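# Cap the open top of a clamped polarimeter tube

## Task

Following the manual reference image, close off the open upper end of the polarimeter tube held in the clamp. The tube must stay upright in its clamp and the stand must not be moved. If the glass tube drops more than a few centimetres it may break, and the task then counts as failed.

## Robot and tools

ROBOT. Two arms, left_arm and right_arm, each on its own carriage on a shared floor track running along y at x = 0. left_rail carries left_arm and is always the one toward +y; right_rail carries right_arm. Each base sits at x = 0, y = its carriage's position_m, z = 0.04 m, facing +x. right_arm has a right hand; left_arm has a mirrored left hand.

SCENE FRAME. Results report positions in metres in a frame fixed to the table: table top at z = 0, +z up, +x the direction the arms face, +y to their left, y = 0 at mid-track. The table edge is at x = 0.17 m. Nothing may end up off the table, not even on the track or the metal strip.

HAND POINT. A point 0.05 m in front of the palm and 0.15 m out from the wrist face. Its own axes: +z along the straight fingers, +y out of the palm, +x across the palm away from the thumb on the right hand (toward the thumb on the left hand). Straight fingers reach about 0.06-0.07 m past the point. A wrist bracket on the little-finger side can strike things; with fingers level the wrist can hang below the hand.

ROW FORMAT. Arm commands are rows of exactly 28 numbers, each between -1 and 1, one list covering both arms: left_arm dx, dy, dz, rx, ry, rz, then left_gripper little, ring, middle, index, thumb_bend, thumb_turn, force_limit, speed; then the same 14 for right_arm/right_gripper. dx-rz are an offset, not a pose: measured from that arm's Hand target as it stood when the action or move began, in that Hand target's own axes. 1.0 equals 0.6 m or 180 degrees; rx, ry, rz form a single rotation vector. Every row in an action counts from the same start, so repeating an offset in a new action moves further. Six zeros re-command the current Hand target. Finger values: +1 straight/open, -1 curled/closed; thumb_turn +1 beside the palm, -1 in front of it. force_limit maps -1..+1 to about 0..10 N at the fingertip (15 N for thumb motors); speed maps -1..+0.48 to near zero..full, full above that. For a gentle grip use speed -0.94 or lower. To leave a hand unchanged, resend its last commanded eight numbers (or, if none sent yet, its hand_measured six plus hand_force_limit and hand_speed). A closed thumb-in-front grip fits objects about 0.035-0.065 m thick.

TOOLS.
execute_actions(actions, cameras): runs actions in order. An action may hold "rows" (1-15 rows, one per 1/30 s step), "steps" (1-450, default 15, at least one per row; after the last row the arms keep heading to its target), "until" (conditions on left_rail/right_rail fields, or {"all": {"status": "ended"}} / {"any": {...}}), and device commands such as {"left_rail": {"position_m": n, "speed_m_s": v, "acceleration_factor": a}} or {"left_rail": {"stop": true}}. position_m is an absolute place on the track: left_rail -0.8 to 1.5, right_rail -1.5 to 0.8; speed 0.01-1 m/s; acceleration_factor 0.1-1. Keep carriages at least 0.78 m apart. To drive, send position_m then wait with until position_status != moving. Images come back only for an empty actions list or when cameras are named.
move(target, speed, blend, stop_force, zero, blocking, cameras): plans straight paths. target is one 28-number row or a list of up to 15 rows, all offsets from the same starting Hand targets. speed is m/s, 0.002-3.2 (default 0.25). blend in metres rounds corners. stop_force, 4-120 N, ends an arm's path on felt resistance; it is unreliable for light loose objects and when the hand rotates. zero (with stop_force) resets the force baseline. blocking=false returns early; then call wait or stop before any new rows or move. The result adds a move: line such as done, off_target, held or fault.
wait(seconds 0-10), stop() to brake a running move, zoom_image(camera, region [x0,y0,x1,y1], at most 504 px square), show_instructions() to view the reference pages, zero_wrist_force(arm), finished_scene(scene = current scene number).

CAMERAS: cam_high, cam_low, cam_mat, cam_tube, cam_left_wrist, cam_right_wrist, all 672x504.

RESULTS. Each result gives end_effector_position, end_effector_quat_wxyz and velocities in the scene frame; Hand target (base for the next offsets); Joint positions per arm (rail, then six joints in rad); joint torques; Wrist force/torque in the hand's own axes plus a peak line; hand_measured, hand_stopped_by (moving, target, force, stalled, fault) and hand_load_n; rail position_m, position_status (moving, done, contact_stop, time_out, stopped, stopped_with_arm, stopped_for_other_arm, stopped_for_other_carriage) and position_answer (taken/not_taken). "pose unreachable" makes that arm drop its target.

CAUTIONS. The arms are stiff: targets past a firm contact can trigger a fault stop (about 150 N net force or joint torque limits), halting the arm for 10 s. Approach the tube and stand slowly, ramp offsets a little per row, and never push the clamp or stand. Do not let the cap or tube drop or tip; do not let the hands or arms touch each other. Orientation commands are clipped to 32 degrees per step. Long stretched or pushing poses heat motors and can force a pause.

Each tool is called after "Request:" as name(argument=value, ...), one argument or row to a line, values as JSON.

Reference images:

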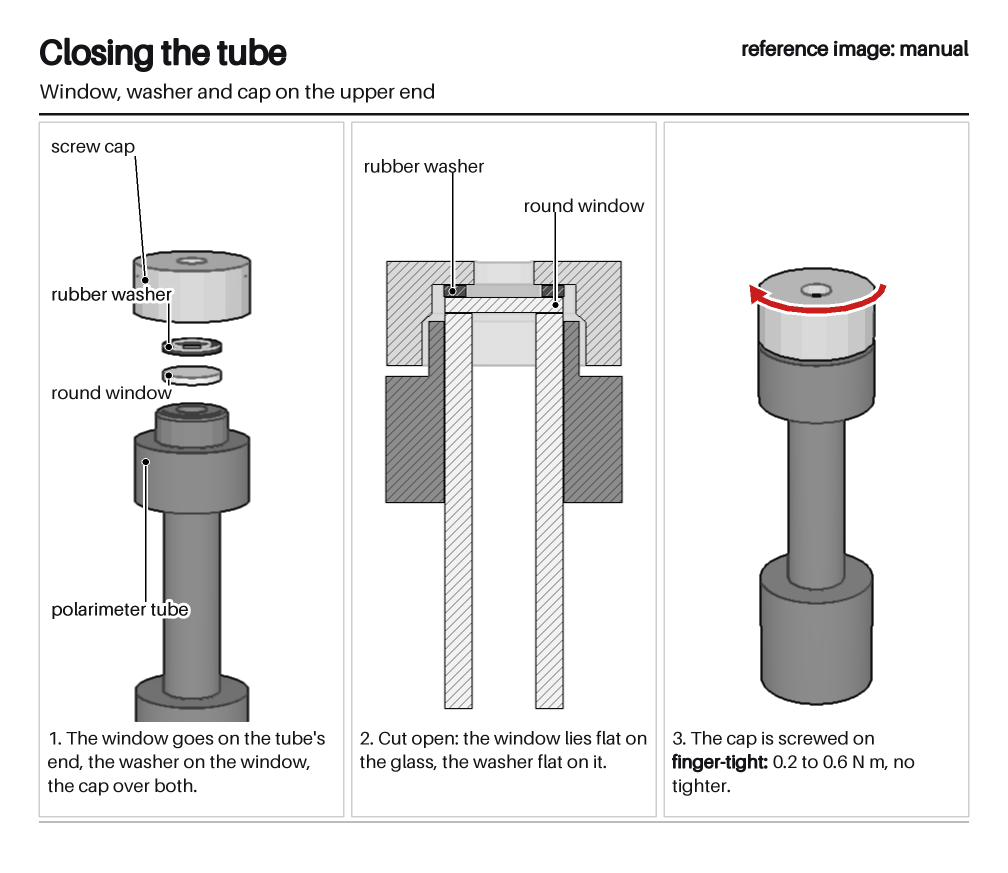

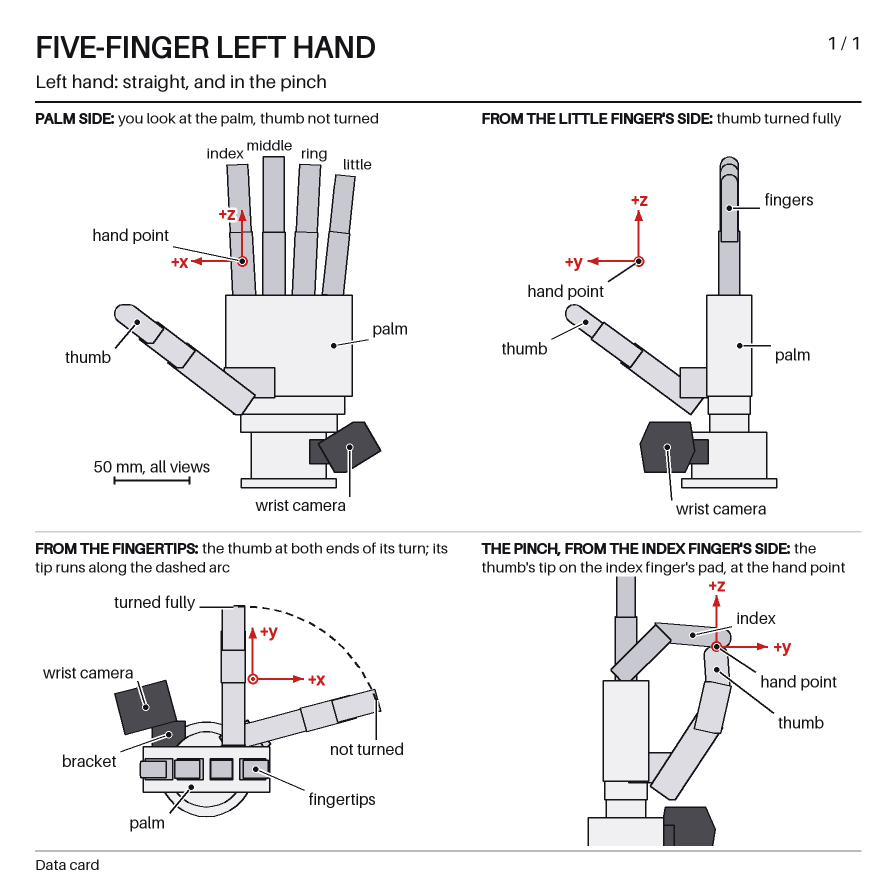

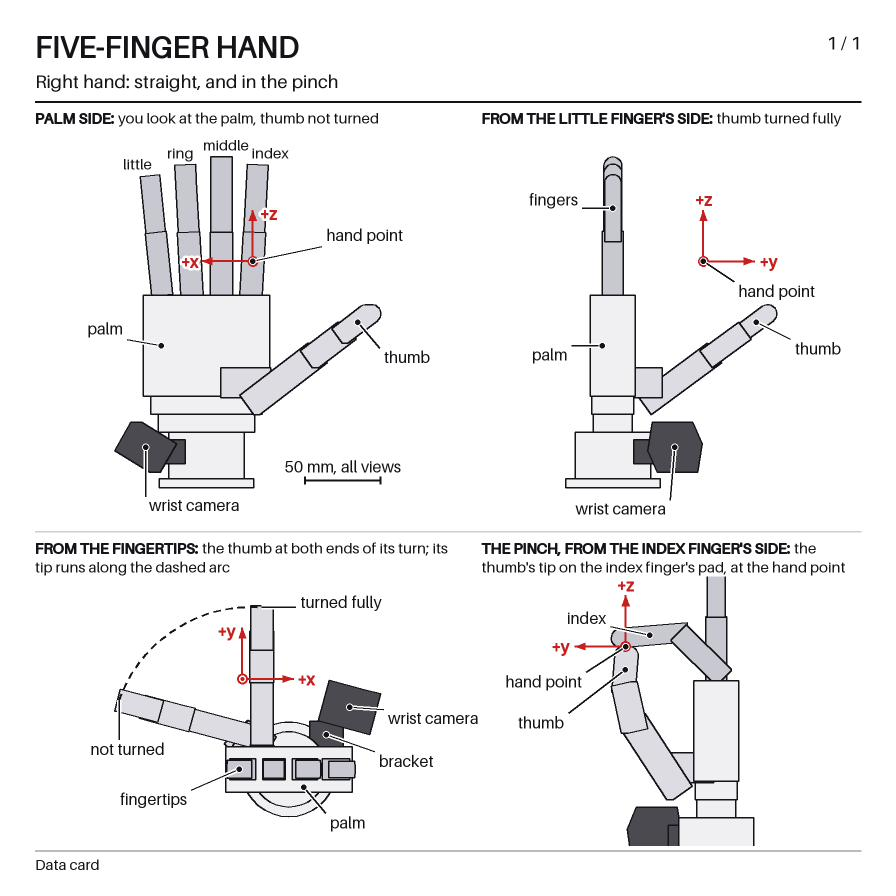

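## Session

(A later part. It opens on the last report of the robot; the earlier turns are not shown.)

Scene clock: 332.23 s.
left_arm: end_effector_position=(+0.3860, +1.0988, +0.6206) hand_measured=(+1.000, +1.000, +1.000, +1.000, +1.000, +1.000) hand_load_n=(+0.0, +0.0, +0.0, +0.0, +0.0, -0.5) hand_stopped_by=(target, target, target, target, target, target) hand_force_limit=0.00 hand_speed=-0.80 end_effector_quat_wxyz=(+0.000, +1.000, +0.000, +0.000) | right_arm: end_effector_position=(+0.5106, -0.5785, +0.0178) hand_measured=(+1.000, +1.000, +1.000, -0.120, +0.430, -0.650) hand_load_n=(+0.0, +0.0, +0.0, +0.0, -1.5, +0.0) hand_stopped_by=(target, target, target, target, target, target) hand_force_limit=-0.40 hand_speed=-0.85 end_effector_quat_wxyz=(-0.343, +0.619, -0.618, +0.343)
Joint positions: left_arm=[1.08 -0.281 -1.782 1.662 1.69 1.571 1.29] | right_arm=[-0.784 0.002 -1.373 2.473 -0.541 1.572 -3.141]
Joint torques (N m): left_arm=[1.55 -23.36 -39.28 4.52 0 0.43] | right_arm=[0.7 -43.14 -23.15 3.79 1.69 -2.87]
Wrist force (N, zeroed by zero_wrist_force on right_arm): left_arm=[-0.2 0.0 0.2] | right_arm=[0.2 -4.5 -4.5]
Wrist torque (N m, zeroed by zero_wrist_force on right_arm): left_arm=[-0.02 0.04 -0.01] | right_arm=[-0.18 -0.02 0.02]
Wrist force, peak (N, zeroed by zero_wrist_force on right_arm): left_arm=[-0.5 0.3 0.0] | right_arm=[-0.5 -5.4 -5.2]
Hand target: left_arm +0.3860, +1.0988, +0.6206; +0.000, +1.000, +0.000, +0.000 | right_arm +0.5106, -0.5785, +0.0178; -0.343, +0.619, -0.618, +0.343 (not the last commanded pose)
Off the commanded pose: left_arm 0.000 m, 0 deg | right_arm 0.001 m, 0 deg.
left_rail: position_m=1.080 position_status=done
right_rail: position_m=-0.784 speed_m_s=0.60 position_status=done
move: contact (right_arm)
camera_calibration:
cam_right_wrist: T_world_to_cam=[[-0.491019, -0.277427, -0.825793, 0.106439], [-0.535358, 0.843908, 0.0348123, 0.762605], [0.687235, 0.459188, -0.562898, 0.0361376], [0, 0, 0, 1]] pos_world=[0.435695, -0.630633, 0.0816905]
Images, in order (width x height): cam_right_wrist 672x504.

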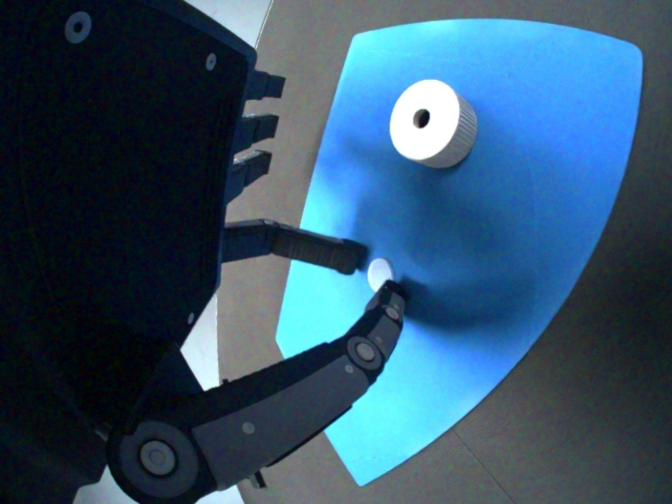

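Request:
execute_actions(
  actions=[
    {"rows": [[0,0,0,0,0,0,1,1,1,1,1,1,0,-0.8,0,0.0006,0.0004,0,0,0,1,1,1,-0.28,0.24,-0.65,-0.4,-0.94],[0,0,0,0,0,0,1,1,1,1,1,1,0,-0.8,0,0.0012,0.0008,0,0,0,1,1,1,-0.28,0.24,-0.65,-0.4,-0.94],[0,0,0,0,0,0,1,1,1,1,1,1,0,-0.8,0,0.0017,0.0011,0,0,0,1,1,1,-0.28,0.24,-0.65,-0.4,-0.94]], "steps": 75},
  ],
  cameras=["cam_right_wrist"],
)

Request:
zoom_image(
  camera="cam_right_wrist",
  region=[310, 180, 470, 330],
)

Scene clock: 344.17 s.
left_arm: end_effector_position=(+0.3860, +1.0988, +0.6206) hand_measured=(+1.000, +1.000, +1.000, +1.000, +1.000, +1.000) hand_load_n=(+0.0, +0.0, +0.0, +0.0, +0.0, +0.0) hand_stopped_by=(target, target, target, target, target, target) hand_force_limit=0.00 hand_speed=-0.80 end_effector_quat_wxyz=(+0.000, +1.000, +0.000, +0.000) | right_arm: end_effector_position=(+0.5106, -0.5785, +0.0166) hand_measured=(+1.000, +1.000, +1.000, -0.280, +0.404, -0.650) hand_load_n=(+0.0, +0.0, +0.0, +0.0, +4.5, +1.0) hand_stopped_by=(target, target, target, target, force, target) hand_force_limit=-0.40 hand_speed=-0.94 end_effector_quat_wxyz=(-0.343, +0.619, -0.618, +0.343)
Joint positions: left_arm=[1.08 -0.281 -1.782 1.662 1.69 1.571 1.29] | right_arm=[-0.784 0.002 -1.37 2.473 -0.544 1.572 -3.141]
Joint torques (N m): left_arm=[-1.71 -24.01 -38.22 4.71 0.21 0.41] | right_arm=[-2.69 -6.97 -13.62 -3.84 1.22 -2.61]
Wrist force (N, zeroed by zero_wrist_force on right_arm): left_arm=[0.0 0.1 -0.1] | right_arm=[-0.6 -9.5 -20.8]
Wrist torque (N m, zeroed by zero_wrist_force on right_arm): left_arm=[0.03 -0.01 0.00] | right_arm=[-0.59 0.05 -0.02]
Wrist force, peak (N, zeroed by zero_wrist_force on right_arm): left_arm=[-0.5 0.0 -0.4] | right_arm=[-0.7 -10.0 -21.0]
Hand target: left_arm +0.3860, +1.0988, +0.6206; +0.000, +1.000, +0.000, +0.000 | right_arm +0.5106, -0.5785, +0.0166; -0.343, +0.619, -0.618, +0.343
Off the commanded pose: left_arm 0.000 m, 0 deg | right_arm 0.000 m, 0 deg.
left_rail: position_m=1.080 position_status=done
right_rail: position_m=-0.784 speed_m_s=0.60 position_status=done
camera_calibration:
cam_right_wrist: T_world_to_cam=[[-0.491019, -0.277427, -0.825793, 0.105448], [-0.535358, 0.843908, 0.0348123, 0.762647], [0.687235, 0.459188, -0.562898, 0.0354622], [0, 0, 0, 1]] pos_world=[0.435695, -0.630633, 0.0804905]
Images, in order (width x height): cam_right_wrist 672x504.

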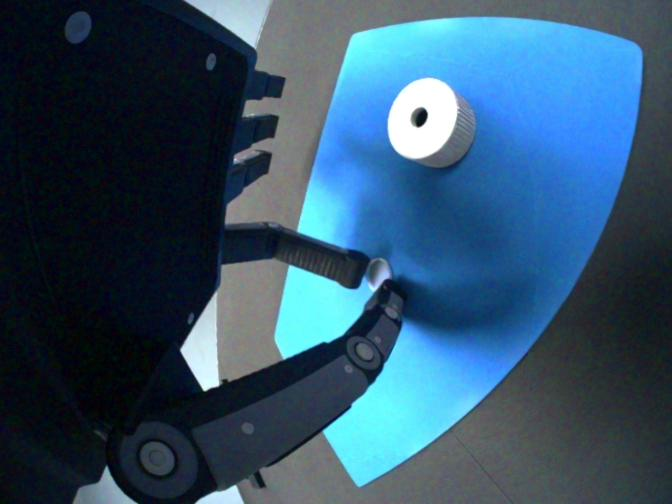

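Scaled by 3.150 from the camera's 672x504 image, which has a finer 960x720 frame.

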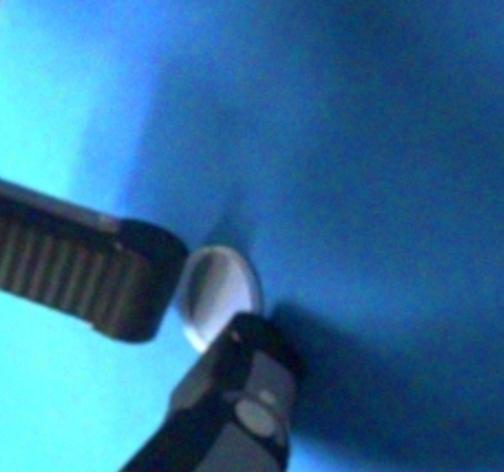

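Request:
move(
  target=[
    [0,0,0,0,0,0,1,1,1,1,1,1,0,-0.8,0,-0.0212,-0.01325,0,0,0,1,1,1,-0.28,0.24,-0.65,-0.4,-0.94],
    [0,0,0,0,0,0,1,1,1,1,1,1,0,-0.8,0,-0.0092,-0.0274,0.0944,0,0,1,1,1,0.06,0.2,-0.65,-0.4,0.2],
  ],
  speed=0.06,
  cameras=["cam_right_wrist","cam_mat"],
)

Request:
zoom_image(
  camera="cam_right_wrist",
  region=[290, 180, 450, 330],
)

Scene clock: 384.00 s.
left_arm: end_effector_position=(+0.3860, +1.0988, +0.6206) hand_measured=(+1.000, +1.000, +1.000, +1.000, +1.000, +1.000) hand_load_n=(+0.0, +0.0, +0.0, +0.0, +0.0, +0.0) hand_stopped_by=(target, target, target, target, target, target) hand_force_limit=0.00 hand_speed=-0.80 end_effector_quat_wxyz=(+0.000, +1.000, +0.000, +0.000) | right_arm: end_effector_position=(+0.4996, -0.5785, +0.0300) hand_measured=(+1.000, +1.000, +1.000, +0.060, +0.200, -0.650) hand_load_n=(+0.0, +0.0, +0.0, +0.0, +0.0, +0.0) hand_stopped_by=(target, target, target, target, target, target) hand_force_limit=-0.40 hand_speed=0.20 end_effector_quat_wxyz=(-0.430, +0.561, -0.561, +0.430)
Joint positions: left_arm=[1.08 -0.281 -1.782 1.662 1.69 1.571 1.29] | right_arm=[-0.784 0.002 -1.366 2.646 -1.017 1.573 -3.141]
Joint torques (N m): left_arm=[-1.72 -21.57 -38.73 4.42 0.2 0.39] | right_arm=[-10.62 -9.14 -4.4 -3.34 -3.03 -0.46]
Wrist force (N, zeroed by zero_wrist_force on right_arm): left_arm=[0.1 0.4 0.3] | right_arm=[-0.7 0.0 0.4]
Wrist torque (N m, zeroed by zero_wrist_force on right_arm): left_arm=[0.03 -0.01 -0.01] | right_arm=[-0.06 0.09 -0.02]
Wrist force, peak (N, zeroed by zero_wrist_force on right_arm): left_arm=[-0.3 0.6 0.0] | right_arm=[-0.8 -9.9 -21.4]
Hand target: left_arm +0.3860, +1.0988, +0.6206; +0.000, +1.000, +0.000, +0.000 | right_arm +0.4996, -0.5785, +0.0300; -0.430, +0.561, -0.561, +0.430
Off the commanded pose: left_arm 0.000 m, 0 deg | right_arm 0.000 m, 0 deg.
left_rail: position_m=1.080 position_status=done
right_rail: position_m=-0.784 speed_m_s=0.60 position_status=done
move: done
camera_calibration:
cam_right_wrist: T_world_to_cam=[[-0.228268, -0.277448, -0.933229, -0.0169441], [-0.522174, 0.843899, -0.123166, 0.754407], [0.821723, 0.459193, -0.337511, -0.0233242], [0, 0, 0, 1]] pos_world=[0.40923, -0.630633, 0.0692323]
Images, in order (width x height): cam_mat 672x504, cam_right_wrist 672x504.

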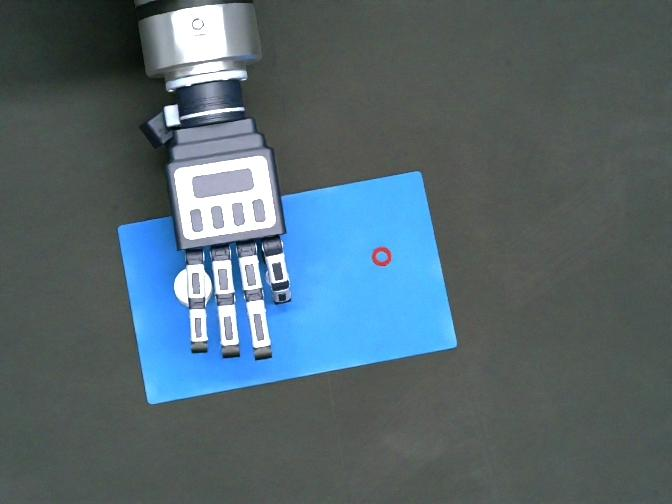

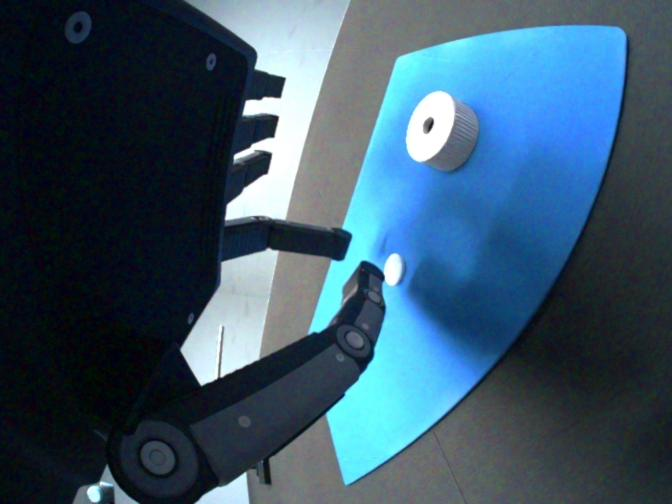

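Scaled by 3.150 from the camera's 672x504 image, which has a finer 960x720 frame.

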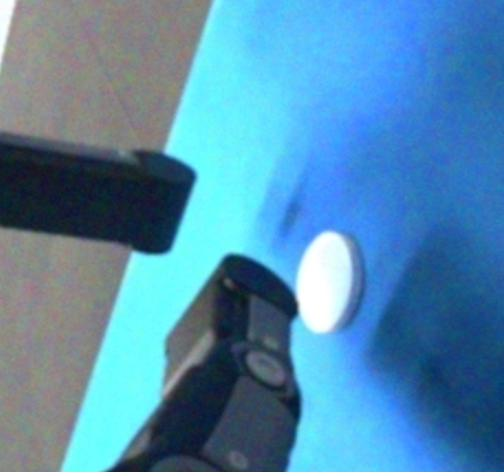

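Request:
move(
  target=[0,0,0,0,0,0,1,1,1,1,1,1,0,-0.8,0,0.0202,0.0020,0,0,0,1,1,1,0.06,0.2,-0.65,-0.4,0.2],
  speed=0.06,
  cameras=["cam_right_wrist"],
)

Request:
zoom_image(
  camera="cam_right_wrist",
  region=[290, 180, 450, 330],
)

Request:
move(
  target=[0,0,0,0,0,0,1,1,1,1,1,1,0,-0.8,0,0.0081,0.0022,0,0,0,1,1,1,0.06,0.2,-0.65,-0.4,0.2],
  speed=0.006,
  stop_force=4,
  cameras=["cam_right_wrist"],
)

Request:
zoom_image(
  camera="cam_right_wrist",
  region=[290, 180, 450, 330],
)

Scene clock: 404.57 s.
left_arm: end_effector_position=(+0.3860, +1.0988, +0.6206) hand_measured=(+1.000, +1.000, +1.000, +1.000, +1.000, +1.000) hand_load_n=(+0.0, +0.0, +0.0, +0.0, +0.0, +0.0) hand_stopped_by=(target, target, target, target, target, target) hand_force_limit=0.00 hand_speed=-0.80 end_effector_quat_wxyz=(+0.000, +1.000, +0.000, +0.000) | right_arm: end_effector_position=(+0.4976, -0.5785, +0.0181) hand_measured=(+1.000, +1.000, +1.000, +0.060, +0.200, -0.650) hand_load_n=(+0.0, +0.0, +0.0, +0.0, +0.0, +0.0) hand_stopped_by=(target, target, target, target, target, target) hand_force_limit=-0.40 hand_speed=0.20 end_effector_quat_wxyz=(-0.430, +0.561, -0.561, +0.430)
Joint positions: left_arm=[1.08 -0.281 -1.782 1.662 1.69 1.571 1.29] | right_arm=[-0.784 0.002 -1.328 2.653 -1.062 1.573 -3.141]
Joint torques (N m): left_arm=[1.38 -21.45 -37.98 5.11 0.24 -0.09] | right_arm=[-9.42 -9.77 -2.78 -3.62 -2.2 -0.94]
Wrist force (N, zeroed by zero_wrist_force on right_arm): left_arm=[-0.1 0.2 -0.1] | right_arm=[-0.3 0.0 0.2]
Wrist torque (N m, zeroed by zero_wrist_force on right_arm): left_arm=[0.03 0.01 -0.01] | right_arm=[-0.04 0.04 0.00]
Wrist force, peak (N, zeroed by zero_wrist_force on right_arm): left_arm=[-0.5 0.0 -0.5] | right_arm=[-1.1 -0.2 0.4]
Hand target: left_arm +0.3860, +1.0988, +0.6206; +0.000, +1.000, +0.000, +0.000 | right_arm +0.4976, -0.5785, +0.0180; -0.430, +0.561, -0.561, +0.430
Off the commanded pose: left_arm 0.000 m, 0 deg | right_arm 0.000 m, 0 deg.
left_rail: position_m=1.080 position_status=done
right_rail: position_m=-0.784 speed_m_s=0.60 position_status=done
move: done
camera_calibration:
cam_right_wrist: T_world_to_cam=[[-0.228268, -0.277448, -0.933229, -0.0285766], [-0.522174, 0.843899, -0.123166, 0.751937], [0.821723, 0.459193, -0.337511, -0.0258131], [0, 0, 0, 1]] pos_world=[0.40733, -0.630633, 0.0572323]
Images, in order (width x height): cam_right_wrist 672x504.

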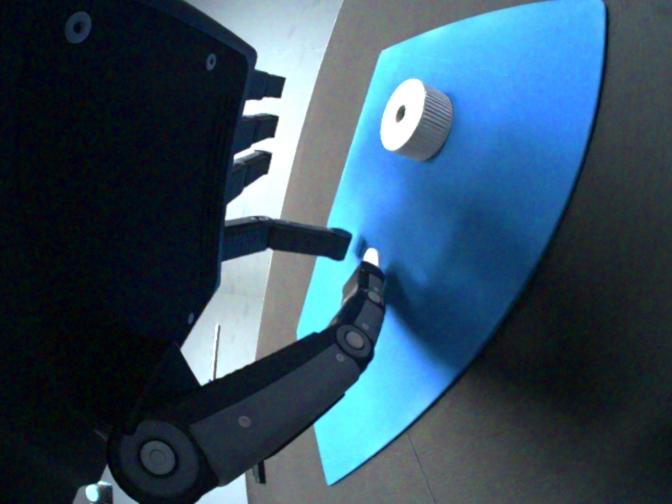

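Scaled by 3.150 from the camera's 672x504 image, which has a finer 960x720 frame.

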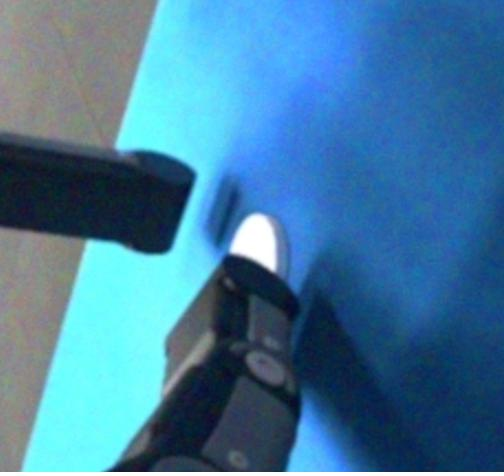

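Scene clock: 406.43 s.
left_arm: end_effector_position=(+0.3860, +1.0988, +0.6206) hand_measured=(+1.000, +1.000, +1.000, +1.000, +1.000, +1.000) hand_load_n=(+0.0, +0.0, +0.0, +0.5, +0.0, +0.0) hand_stopped_by=(target, target, target, target, target, target) hand_force_limit=0.00 hand_speed=-0.80 end_effector_quat_wxyz=(+0.000, +1.000, +0.000, +0.000) | right_arm: end_effector_position=(+0.4976, -0.5785, +0.0147) hand_measured=(+1.000, +1.000, +1.000, +0.060, +0.200, -0.650) hand_load_n=(+0.0, +0.0, +0.0, +0.0, -2.5, +0.5) hand_stopped_by=(target, target, target, target, target, target) hand_force_limit=-0.40 hand_speed=0.20 end_effector_quat_wxyz=(-0.430, +0.561, -0.561, +0.430)
Joint positions: left_arm=[1.08 -0.281 -1.782 1.662 1.69 1.571 1.29] | right_arm=[-0.784 0.002 -1.317 2.653 -1.074 1.573 -3.141]
Joint torques (N m): left_arm=[0.5 -21.75 -37.8 4.57 0.26 0.38] | right_arm=[-5.36 -40.67 -15.16 2.5 -1.26 -0.71]
Wrist force (N, zeroed by zero_wrist_force on right_arm): left_arm=[0.1 0.1 0.1] | right_arm=[-0.9 -3.9 -2.3]
Wrist torque (N m, zeroed by zero_wrist_force on right_arm): left_arm=[0.00 -0.01 0.00] | right_arm=[-0.19 0.10 -0.03]
Wrist force, peak (N, zeroed by zero_wrist_force on right_arm): left_arm=[-0.3 -0.5 -0.2] | right_arm=[-0.8 -4.9 -4.2]
Hand target: left_arm +0.3860, +1.0988, +0.6206; +0.000, +1.000, +0.000, +0.000 | right_arm +0.4976, -0.5785, +0.0147; -0.430, +0.561, -0.561, +0.430 (not the last commanded pose)
Off the commanded pose: left_arm 0.000 m, 0 deg | right_arm 0.002 m, 0 deg.
left_rail: position_m=1.080 position_status=done
right_rail: position_m=-0.784 speed_m_s=0.60 position_status=done
move: contact (right_arm)
camera_calibration:
cam_right_wrist: T_world_to_cam=[[-0.228268, -0.277448, -0.933229, -0.0316562], [-0.522174, 0.843899, -0.123166, 0.75153], [0.821723, 0.459193, -0.337511, -0.0269268], [0, 0, 0, 1]] pos_world=[0.40733, -0.630633, 0.0539323]
Images, in order (width x height): cam_right_wrist 672x504.

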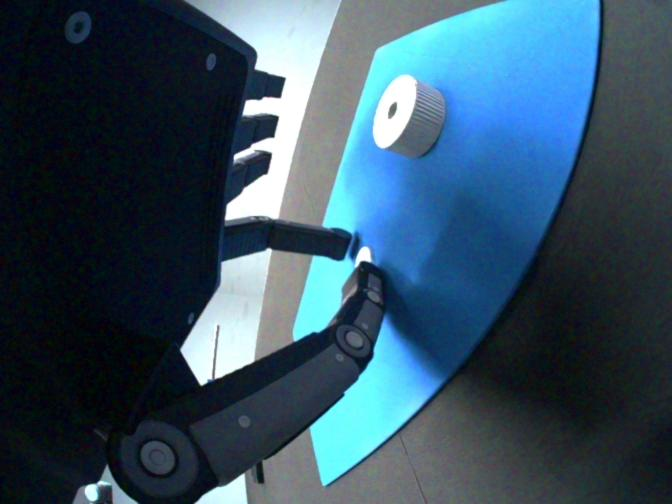

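Scaled by 3.150 from the camera's 672x504 image, which has a finer 960x720 frame.

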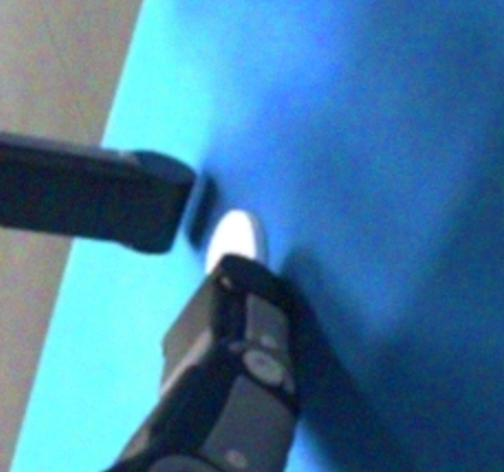

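Request:
execute_actions(
  actions=[
    {"rows": [[0,0,0,0,0,0,1,1,1,1,1,1,0,-0.8,0,0,0,0,0,0,1,1,1,-0.16,0.2,-0.65,-0.4,-0.94]], "steps": 75},
  ],
  cameras=["cam_right_wrist"],
)

Request:
zoom_image(
  camera="cam_right_wrist",
  region=[290, 180, 450, 330],
)

Scene clock: 417.20 s.
left_arm: end_effector_position=(+0.3860, +1.0988, +0.6206) hand_measured=(+1.000, +1.000, +1.000, +1.000, +1.000, +1.000) hand_load_n=(+0.0, +0.0, +0.0, +0.0, +0.0, +0.0) hand_stopped_by=(target, target, target, target, target, target) hand_force_limit=0.00 hand_speed=-0.80 end_effector_quat_wxyz=(+0.000, +1.000, +0.000, +0.000) | right_arm: end_effector_position=(+0.4976, -0.5785, +0.0147) hand_measured=(+1.000, +1.000, +1.000, -0.136, +0.200, -0.650) hand_load_n=(+0.0, +0.0, +0.0, +3.0, -2.5, +0.0) hand_stopped_by=(target, target, target, force, target, target) hand_force_limit=-0.40 hand_speed=-0.94 end_effector_quat_wxyz=(-0.430, +0.561, -0.561, +0.430)
Joint positions: left_arm=[1.08 -0.281 -1.782 1.662 1.69 1.571 1.29] | right_arm=[-0.784 0.002 -1.317 2.653 -1.074 1.573 -3.141]
Joint torques (N m): left_arm=[-2.74 -23.58 -37.49 4.45 -0.36 -0.12] | right_arm=[-4.04 -30.07 -14.59 2.83 -1.01 -0.86]
Wrist force (N, zeroed by zero_wrist_force on right_arm): left_arm=[0.0 0.3 -0.1] | right_arm=[-1.1 -6.5 -1.5]
Wrist torque (N m, zeroed by zero_wrist_force on right_arm): left_arm=[0.06 -0.01 -0.02] | right_arm=[-0.04 0.13 -0.03]
Wrist force, peak (N, zeroed by zero_wrist_force on right_arm): left_arm=[-0.4 0.0 0.5] | right_arm=[-0.7 -7.8 -1.8]
Hand target: left_arm +0.3860, +1.0988, +0.6206; +0.000, +1.000, +0.000, +0.000 | right_arm +0.4976, -0.5785, +0.0147; -0.430, +0.561, -0.561, +0.430
Off the commanded pose: left_arm 0.000 m, 0 deg | right_arm 0.000 m, 0 deg.
left_rail: position_m=1.080 position_status=done
right_rail: position_m=-0.784 speed_m_s=0.60 position_status=done
camera_calibration:
cam_right_wrist: T_world_to_cam=[[-0.228268, -0.277448, -0.933229, -0.0316562], [-0.522174, 0.843899, -0.123166, 0.75153], [0.821723, 0.459193, -0.337511, -0.0269268], [0, 0, 0, 1]] pos_world=[0.40733, -0.630633, 0.0539323]
Images, in order (width x height): cam_right_wrist 672x504.

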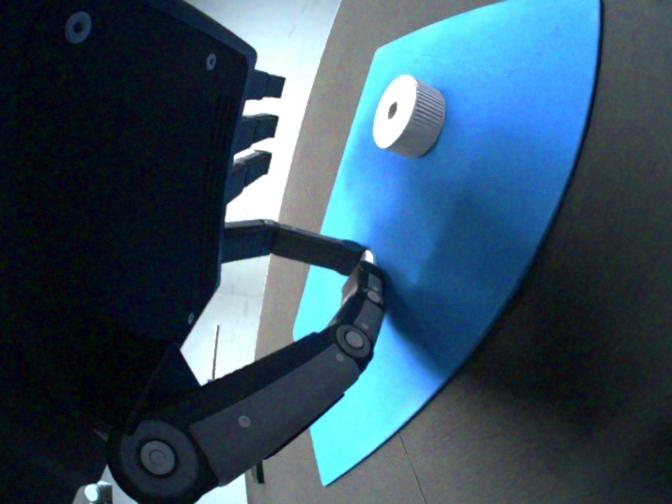

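Scaled by 3.150 from the camera's 672x504 image, which has a finer 960x720 frame.

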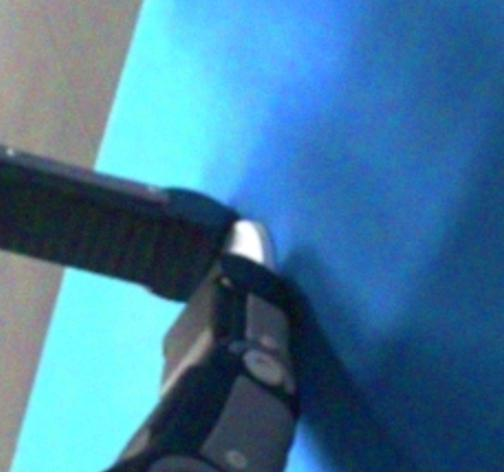

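Request:
move(
  target=[0,0,0,0,0,0,1,1,1,1,1,1,0,-0.8,0,-0.0805,-0.0216,0,0,0,1,1,1,-0.16,0.2,-0.65,-0.4,-0.94],
  speed=0.05,
  cameras=["cam_right_wrist","cam_mat"],
)

Request:
zoom_image(
  camera="cam_right_wrist",
  region=[290, 180, 450, 330],
)

Request:
zoom_image(
  camera="cam_mat",
  region=[200, 200, 360, 340],
)

Scene clock: 431.93 s.
left_arm: end_effector_position=(+0.3860, +1.0988, +0.6206) hand_measured=(+1.000, +1.000, +1.000, +1.000, +1.000, +1.000) hand_load_n=(+0.0, +0.0, +0.0, +0.0, -0.5, +0.0) hand_stopped_by=(target, target, target, target, target, target) hand_force_limit=0.00 hand_speed=-0.80 end_effector_quat_wxyz=(+0.000, +1.000, +0.000, +0.000) | right_arm: end_effector_position=(+0.4976, -0.5785, +0.0647) hand_measured=(+1.000, +1.000, +1.000, -0.136, +0.200, -0.650) hand_load_n=(+0.0, +0.0, +0.0, +0.0, +0.0, +0.0) hand_stopped_by=(target, target, target, force, target, target) hand_force_limit=-0.40 hand_speed=-0.94 end_effector_quat_wxyz=(-0.430, +0.561, -0.561, +0.430)
Joint positions: left_arm=[1.08 -0.281 -1.782 1.662 1.69 1.571 1.29] | right_arm=[-0.784 0.002 -1.479 2.635 -0.894 1.573 -3.141]
Joint torques (N m): left_arm=[1.42 -23.9 -36.7 4.53 0.23 -0.18] | right_arm=[-10.09 -35.99 -28.97 2.35 -1.92 -1.9]
Wrist force (N, zeroed by zero_wrist_force on right_arm): left_arm=[-0.2 0.0 0.1] | right_arm=[-0.7 -0.2 0.2]
Wrist torque (N m, zeroed by zero_wrist_force on right_arm): left_arm=[-0.02 0.03 -0.02] | right_arm=[-0.09 0.10 -0.02]
Wrist force, peak (N, zeroed by zero_wrist_force on right_arm): left_arm=[-0.5 0.4 0.1] | right_arm=[-0.5 -8.1 -1.5]
Hand target: left_arm +0.3860, +1.0988, +0.6206; +0.000, +1.000, +0.000, +0.000 | right_arm +0.4976, -0.5785, +0.0648; -0.430, +0.561, -0.561, +0.430
Off the commanded pose: left_arm 0.000 m, 0 deg | right_arm 0.000 m, 0 deg.
left_rail: position_m=1.080 position_status=done
right_rail: position_m=-0.784 speed_m_s=0.60 position_status=done
move: done
camera_calibration:
cam_right_wrist: T_world_to_cam=[[-0.228268, -0.277448, -0.933229, 0.0149396], [-0.522174, 0.843899, -0.123166, 0.757592], [0.821723, 0.459193, -0.337511, -0.0101309], [0, 0, 0, 1]] pos_world=[0.40733, -0.630533, 0.103832]
Images, in order (width x height): cam_mat 672x504, cam_right_wrist 672x504.

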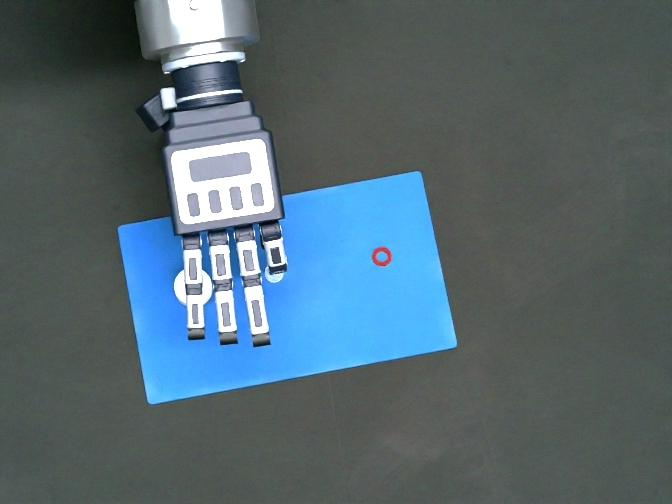

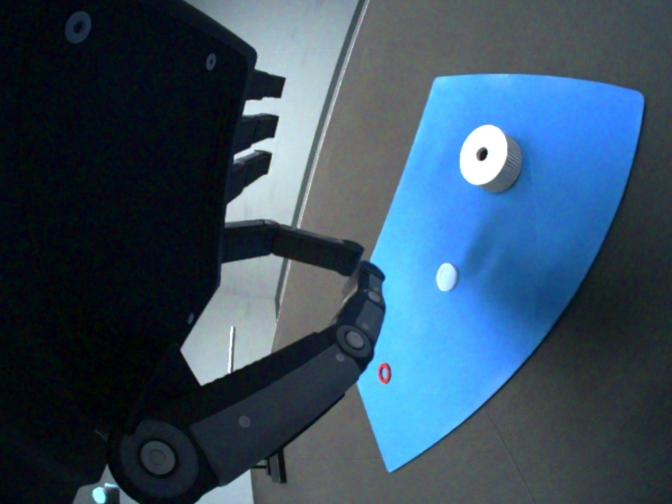

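Scaled by 3.150 from the camera's 672x504 image, which has a finer 960x720 frame.

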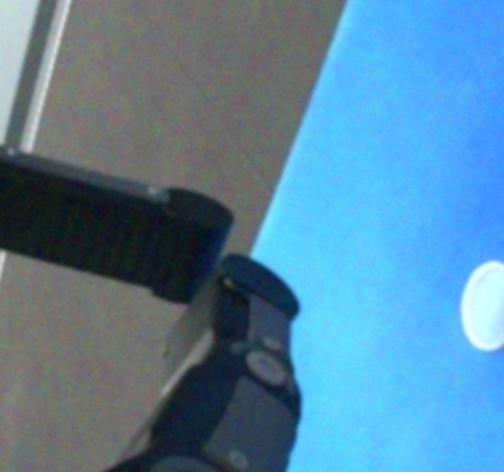

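Scaled by 3.150 from the camera's 672x504 image, which has a finer 960x720 frame.

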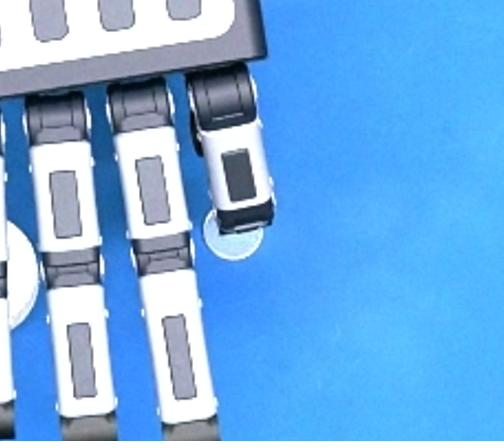

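Request:
move(
  target=[0,0,0,0,0,0,1,1,1,1,1,1,0,-0.8,-0.0583,0.0563,0.0151,0,0,0,1,1,1,-0.04,-0.2,-0.65,-0.4,0.2],
  speed=0.15,
)

Request:
move(
  target=[0,0,0,0,0,0,1,1,1,1,1,1,0,-0.8,0,0.0354,0.0095,0,0,0,1,1,1,-0.04,-0.2,-0.65,-0.4,0.2],
  speed=0.01,
  stop_force=4,
  cameras=["cam_right_wrist"],
)

Request:
zoom_image(
  camera="cam_right_wrist",
  region=[290, 180, 450, 330],
)

Scene clock: 445.93 s.
left_arm: end_effector_position=(+0.3860, +1.0988, +0.6206) hand_measured=(+1.000, +1.000, +1.000, +1.000, +1.000, +1.000) hand_load_n=(+0.0, +0.0, -0.5, +0.5, +0.0, +0.0) hand_stopped_by=(target, target, target, target, target, target) hand_force_limit=0.00 hand_speed=-0.80 end_effector_quat_wxyz=(+0.000, +1.000, +0.000, +0.000) | right_arm: end_effector_position=(+0.4976, -0.5436, +0.0299) hand_measured=(+1.000, +1.000, +1.000, -0.040, -0.200, -0.650) hand_load_n=(+0.0, +0.0, +0.0, +0.0, +0.0, +0.0) hand_stopped_by=(target, target, target, target, target, target) hand_force_limit=-0.40 hand_speed=0.20 end_effector_quat_wxyz=(-0.430, +0.561, -0.561, +0.430)
Joint positions: left_arm=[1.08 -0.281 -1.782 1.662 1.69 1.571 1.29] | right_arm=[-0.784 0.132 -1.343 2.605 -0.998 1.698 -3.107]
Joint torques (N m): left_arm=[-1.85 -19.73 -37.98 4.6 0.19 0.48] | right_arm=[15.78 -12.52 -25.15 -3.24 3.51 2.55]
Wrist force (N, zeroed by zero_wrist_force on right_arm): left_arm=[-0.1 0.2 0.0] | right_arm=[-0.7 -0.2 -0.4]
Wrist torque (N m, zeroed by zero_wrist_force on right_arm): left_arm=[0.03 0.01 -0.02] | right_arm=[-0.05 0.12 -0.27]
Wrist force, peak (N, zeroed by zero_wrist_force on right_arm): left_arm=[-0.4 0.3 -0.4] | right_arm=[-1.4 0.1 0.1]
Hand target: left_arm +0.3860, +1.0988, +0.6206; +0.000, +1.000, +0.000, +0.000 | right_arm +0.4976, -0.5435, +0.0298; -0.430, +0.561, -0.561, +0.430
Off the commanded pose: left_arm 0.000 m, 0 deg | right_arm 0.000 m, 0 deg.
left_rail: position_m=1.080 position_status=done
right_rail: position_m=-0.784 speed_m_s=0.60 position_status=done
move: done

Scene clock: 448.83 s.
left_arm: end_effector_position=(+0.3860, +1.0988, +0.6206) hand_measured=(+1.000, +1.000, +1.000, +1.000, +1.000, +1.000) hand_load_n=(+0.0, +0.0, +0.0, +0.0, +0.0, +0.0) hand_stopped_by=(target, target, target, target, target, target) hand_force_limit=0.00 hand_speed=-0.80 end_effector_quat_wxyz=(+0.000, +1.000, +0.000, +0.000) | right_arm: end_effector_position=(+0.4976, -0.5435, +0.0132) hand_measured=(+1.000, +1.000, +1.000, -0.040, -0.200, -0.650) hand_load_n=(+0.0, +0.0, +0.0, +0.0, +0.0, +0.0) hand_stopped_by=(target, target, target, target, target, target) hand_force_limit=-0.40 hand_speed=0.20 end_effector_quat_wxyz=(-0.430, +0.561, -0.561, +0.430)
Joint positions: left_arm=[1.08 -0.281 -1.782 1.662 1.69 1.571 1.29] | right_arm=[-0.784 0.132 -1.291 2.609 -1.053 1.698 -3.107]
Joint torques (N m): left_arm=[-0.58 -21.6 -38.37 4.98 0.46 0.3] | right_arm=[10.38 -43.73 -12.84 3.23 2.44 0.27]
Wrist force (N, zeroed by zero_wrist_force on right_arm): left_arm=[-0.1 0.2 0.0] | right_arm=[-1.1 -3.8 -1.5]
Wrist torque (N m, zeroed by zero_wrist_force on right_arm): left_arm=[0.03 0.00 -0.02] | right_arm=[0.01 0.18 -0.27]
Wrist force, peak (N, zeroed by zero_wrist_force on right_arm): left_arm=[-0.6 0.0 0.2] | right_arm=[-0.5 -10.1 -4.1]
Hand target: left_arm +0.3860, +1.0988, +0.6206; +0.000, +1.000, +0.000, +0.000 | right_arm +0.4976, -0.5435, +0.0132; -0.430, +0.561, -0.561, +0.430 (not the last commanded pose)
Off the commanded pose: left_arm 0.000 m, 0 deg | right_arm 0.005 m, 0 deg.
left_rail: position_m=1.080 position_status=done
right_rail: position_m=-0.784 speed_m_s=0.60 position_status=done
move: contact (right_arm)
camera_calibration:
cam_right_wrist: T_world_to_cam=[[-0.228317, -0.277369, -0.93324, -0.0233002], [-0.522154, 0.843924, -0.123078, 0.721759], [0.821722, 0.459194, -0.337512, -0.0434216], [0, 0, 0, 1]] pos_world=[0.40723, -0.595633, 0.0524327]
Images, in order (width x height): cam_right_wrist 672x504.

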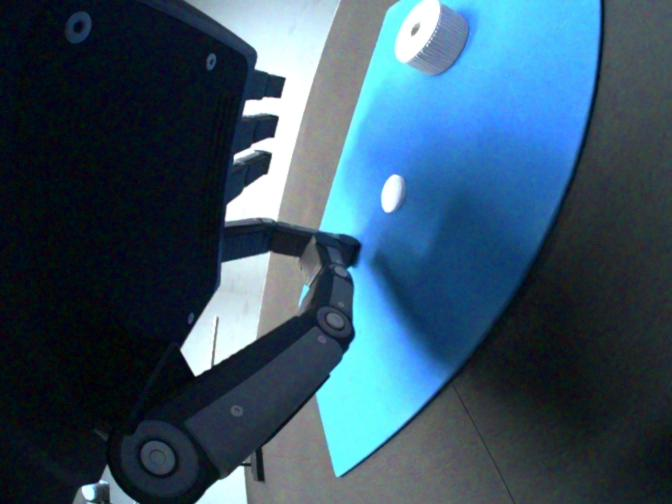

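Scaled by 3.150 from the camera's 672x504 image, which has a finer 960x720 frame.

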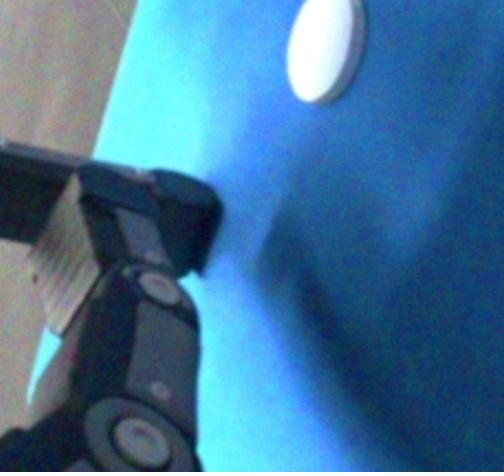

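Request:
move(
  target=[
    [0,0,0,0,0,0,1,1,1,1,1,1,0,-0.8,0,-0.0483,-0.0130,0,0,0,1,1,1,-0.04,-0.2,-0.65,-0.4,0.2],
    [0,0,0,0,0,0,1,1,1,1,1,1,0,-0.8,0.0583,-0.0226,-0.0121,0,0,0,1,1,1,0.06,0.166,-0.65,0.2,0.2],
  ],
  speed=0.1,
  cameras=["cam_right_wrist"],
)

Request:
zoom_image(
  camera="cam_right_wrist",
  region=[290, 180, 450, 330],
)

Scene clock: 479.43 s.
left_arm: end_effector_position=(+0.3860, +1.0988, +0.6206) hand_measured=(+1.000, +1.000, +1.000, +1.000, +1.000, +1.000) hand_load_n=(+0.0, +0.0, +0.0, +0.0, +0.0, +0.0) hand_stopped_by=(target, target, target, target, target, target) hand_force_limit=0.00 hand_speed=-0.80 end_effector_quat_wxyz=(+0.000, +1.000, +0.000, +0.000) | right_arm: end_effector_position=(+0.4941, -0.5785, +0.0282) hand_measured=(+1.000, +1.000, +1.000, +0.060, +0.166, -0.650) hand_load_n=(+0.0, +0.0, +0.0, +0.0, +0.0, +0.0) hand_stopped_by=(target, target, target, target, target, target) hand_force_limit=0.20 hand_speed=0.20 end_effector_quat_wxyz=(-0.430, +0.561, -0.561, +0.430)
Joint positions: left_arm=[1.08 -0.281 -1.782 1.662 1.69 1.571 1.29] | right_arm=[-0.784 0.002 -1.366 2.656 -1.028 1.573 -3.141]
Joint torques (N m): left_arm=[1.66 -21.62 -37.78 4.87 0.48 0.34] | right_arm=[-14.28 -11 -4.53 -3.19 -2.8 -3.11]
Wrist force (N, zeroed by zero_wrist_force on right_arm): left_arm=[-0.1 0.3 -0.3] | right_arm=[-0.3 0.3 0.5]
Wrist torque (N m, zeroed by zero_wrist_force on right_arm): left_arm=[0.06 0.00 -0.01] | right_arm=[-0.04 0.04 0.00]
Wrist force, peak (N, zeroed by zero_wrist_force on right_arm): left_arm=[0.1 -0.1 -0.7] | right_arm=[-0.3 -4.9 -1.6]
Hand target: left_arm +0.3860, +1.0988, +0.6206; +0.000, +1.000, +0.000, +0.000 | right_arm +0.4941, -0.5785, +0.0282; -0.430, +0.561, -0.561, +0.430
Off the commanded pose: left_arm 0.000 m, 0 deg | right_arm 0.000 m, 0 deg.
left_rail: position_m=1.080 position_status=done
right_rail: position_m=-0.784 speed_m_s=0.60 position_status=done
move: done
camera_calibration:
cam_right_wrist: T_world_to_cam=[[-0.228317, -0.277369, -0.93324, -0.0198791], [-0.522154, 0.843924, -0.123078, 0.751355], [0.821722, 0.459194, -0.337512, -0.0195271], [0, 0, 0, 1]] pos_world=[0.40383, -0.630633, 0.0673327]
Images, in order (width x height): cam_right_wrist 672x504.

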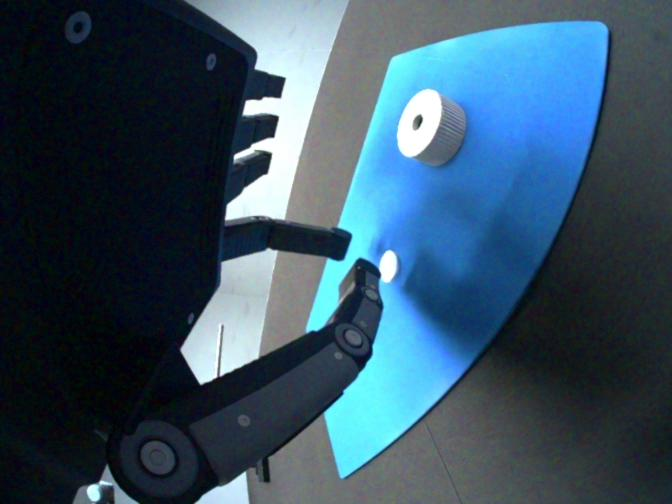

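Scaled by 3.150 from the camera's 672x504 image, which has a finer 960x720 frame.

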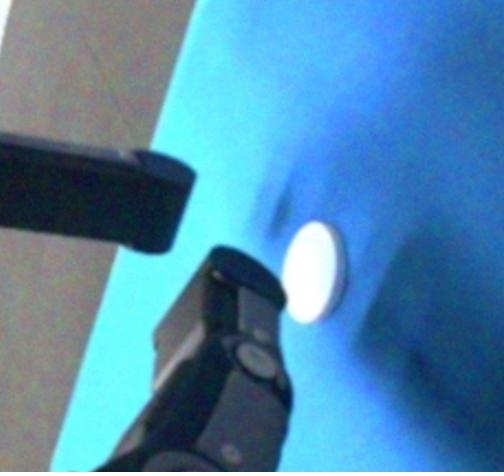

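Request:
move(
  target=[0,0,0,0,0,0,1,1,1,1,1,1,0,-0.8,0,0.0177,0.0047,0,0,0,1,1,1,0.06,0.166,-0.65,0.2,0.2],
  speed=0.06,
)

Request:
move(
  target=[0,0,0,0,0,0,1,1,1,1,1,1,0,-0.8,0,0.0097,0.0026,0,0,0,1,1,1,0.06,0.166,-0.65,0.2,0.2],
  speed=0.005,
  stop_force=6,
  cameras=["cam_right_wrist"],
)

Request:
zoom_image(
  camera="cam_right_wrist",
  region=[290, 180, 450, 330],
)

Scene clock: 486.83 s.
left_arm: end_effector_position=(+0.3860, +1.0988, +0.6206) hand_measured=(+1.000, +1.000, +1.000, +1.000, +1.000, +1.000) hand_load_n=(+0.0, -0.5, +0.0, +0.0, +0.0, +0.0) hand_stopped_by=(target, target, target, target, target, target) hand_force_limit=0.00 hand_speed=-0.80 end_effector_quat_wxyz=(+0.000, +1.000, +0.000, +0.000) | right_arm: end_effector_position=(+0.4941, -0.5785, +0.0173) hand_measured=(+1.000, +1.000, +1.000, +0.060, +0.166, -0.650) hand_load_n=(+0.0, +0.0, +0.0, +0.0, +0.0, +0.0) hand_stopped_by=(target, target, target, target, target, target) hand_force_limit=0.20 hand_speed=0.20 end_effector_quat_wxyz=(-0.430, +0.561, -0.561, +0.430)
Joint positions: left_arm=[1.08 -0.281 -1.782 1.662 1.69 1.571 1.29] | right_arm=[-0.784 0.002 -1.329 2.659 -1.068 1.573 -3.141]
Joint torques (N m): left_arm=[-0.83 -22.97 -38.11 4.98 0.49 0.43] | right_arm=[-11.2 -10.74 -2.32 -2.99 -2.14 -2.02]
Wrist force (N, zeroed by zero_wrist_force on right_arm): left_arm=[0.1 0.2 -0.2] | right_arm=[-0.8 0.2 -0.2]
Wrist torque (N m, zeroed by zero_wrist_force on right_arm): left_arm=[0.04 -0.03 0.00] | right_arm=[0.00 0.12 -0.02]
Wrist force, peak (N, zeroed by zero_wrist_force on right_arm): left_arm=[-0.2 0.3 -0.5] | right_arm=[-1.2 0.3 0.1]
Hand target: left_arm +0.3860, +1.0988, +0.6206; +0.000, +1.000, +0.000, +0.000 | right_arm +0.4941, -0.5785, +0.0172; -0.430, +0.561, -0.561, +0.430
Off the commanded pose: left_arm 0.000 m, 0 deg | right_arm 0.000 m, 0 deg.
left_rail: position_m=1.080 position_status=done
right_rail: position_m=-0.784 speed_m_s=0.60 position_status=done
move: done

Scene clock: 488.83 s.
left_arm: end_effector_position=(+0.3860, +1.0988, +0.6206) hand_measured=(+1.000, +1.000, +1.000, +1.000, +1.000, +1.000) hand_load_n=(+0.0, +0.0, +0.5, +0.0, -0.5, +0.0) hand_stopped_by=(target, target, target, target, target, target) hand_force_limit=0.00 hand_speed=-0.80 end_effector_quat_wxyz=(+0.000, +1.000, +0.000, +0.000) | right_arm: end_effector_position=(+0.4941, -0.5785, +0.0131) hand_measured=(+1.000, +1.000, +1.000, +0.060, +0.166, -0.650) hand_load_n=(+0.0, +0.0, +0.0, +0.0, -3.5, +0.5) hand_stopped_by=(target, target, target, target, target, target) hand_force_limit=0.20 hand_speed=0.20 end_effector_quat_wxyz=(-0.430, +0.561, -0.561, +0.430)
Joint positions: left_arm=[1.08 -0.281 -1.782 1.662 1.69 1.571 1.29] | right_arm=[-0.784 0.002 -1.314 2.66 -1.083 1.573 -3.141]
Joint torques (N m): left_arm=[-1.66 -20.89 -37.62 5.04 0.27 0.04] | right_arm=[1.12 -40.21 -14.44 2.71 -0.72 -0.33]
Wrist force (N, zeroed by zero_wrist_force on right_arm): left_arm=[-0.2 0.0 -0.1] | right_arm=[-1.3 -5.2 -4.1]
Wrist torque (N m, zeroed by zero_wrist_force on right_arm): left_arm=[0.00 0.03 -0.02] | right_arm=[-0.14 0.19 -0.07]
Wrist force, peak (N, zeroed by zero_wrist_force on right_arm): left_arm=[-0.3 0.5 -0.4] | right_arm=[-0.9 -6.7 -5.4]
Hand target: left_arm +0.3860, +1.0988, +0.6206; +0.000, +1.000, +0.000, +0.000 | right_arm +0.4941, -0.5785, +0.0131; -0.430, +0.561, -0.561, +0.430 (not the last commanded pose)
Off the commanded pose: left_arm 0.000 m, 0 deg | right_arm 0.002 m, 0 deg.
left_rail: position_m=1.080 position_status=done
right_rail: position_m=-0.784 speed_m_s=0.60 position_status=done
move: contact (right_arm)
camera_calibration:
cam_right_wrist: T_world_to_cam=[[-0.228317, -0.277369, -0.93324, -0.0339939], [-0.522154, 0.843924, -0.123078, 0.749444], [0.821722, 0.459194, -0.337512, -0.0245413], [0, 0, 0, 1]] pos_world=[0.40373, -0.630633, 0.0522327]
Images, in order (width x height): cam_right_wrist 672x504.

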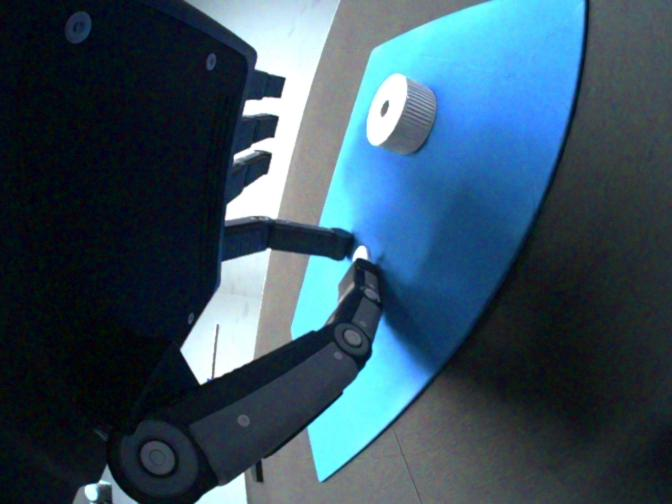

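Scaled by 3.150 from the camera's 672x504 image, which has a finer 960x720 frame.

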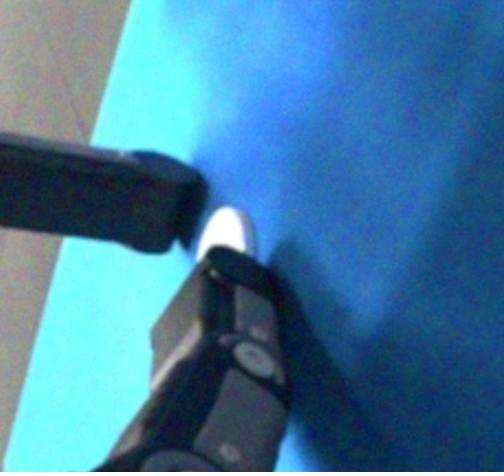

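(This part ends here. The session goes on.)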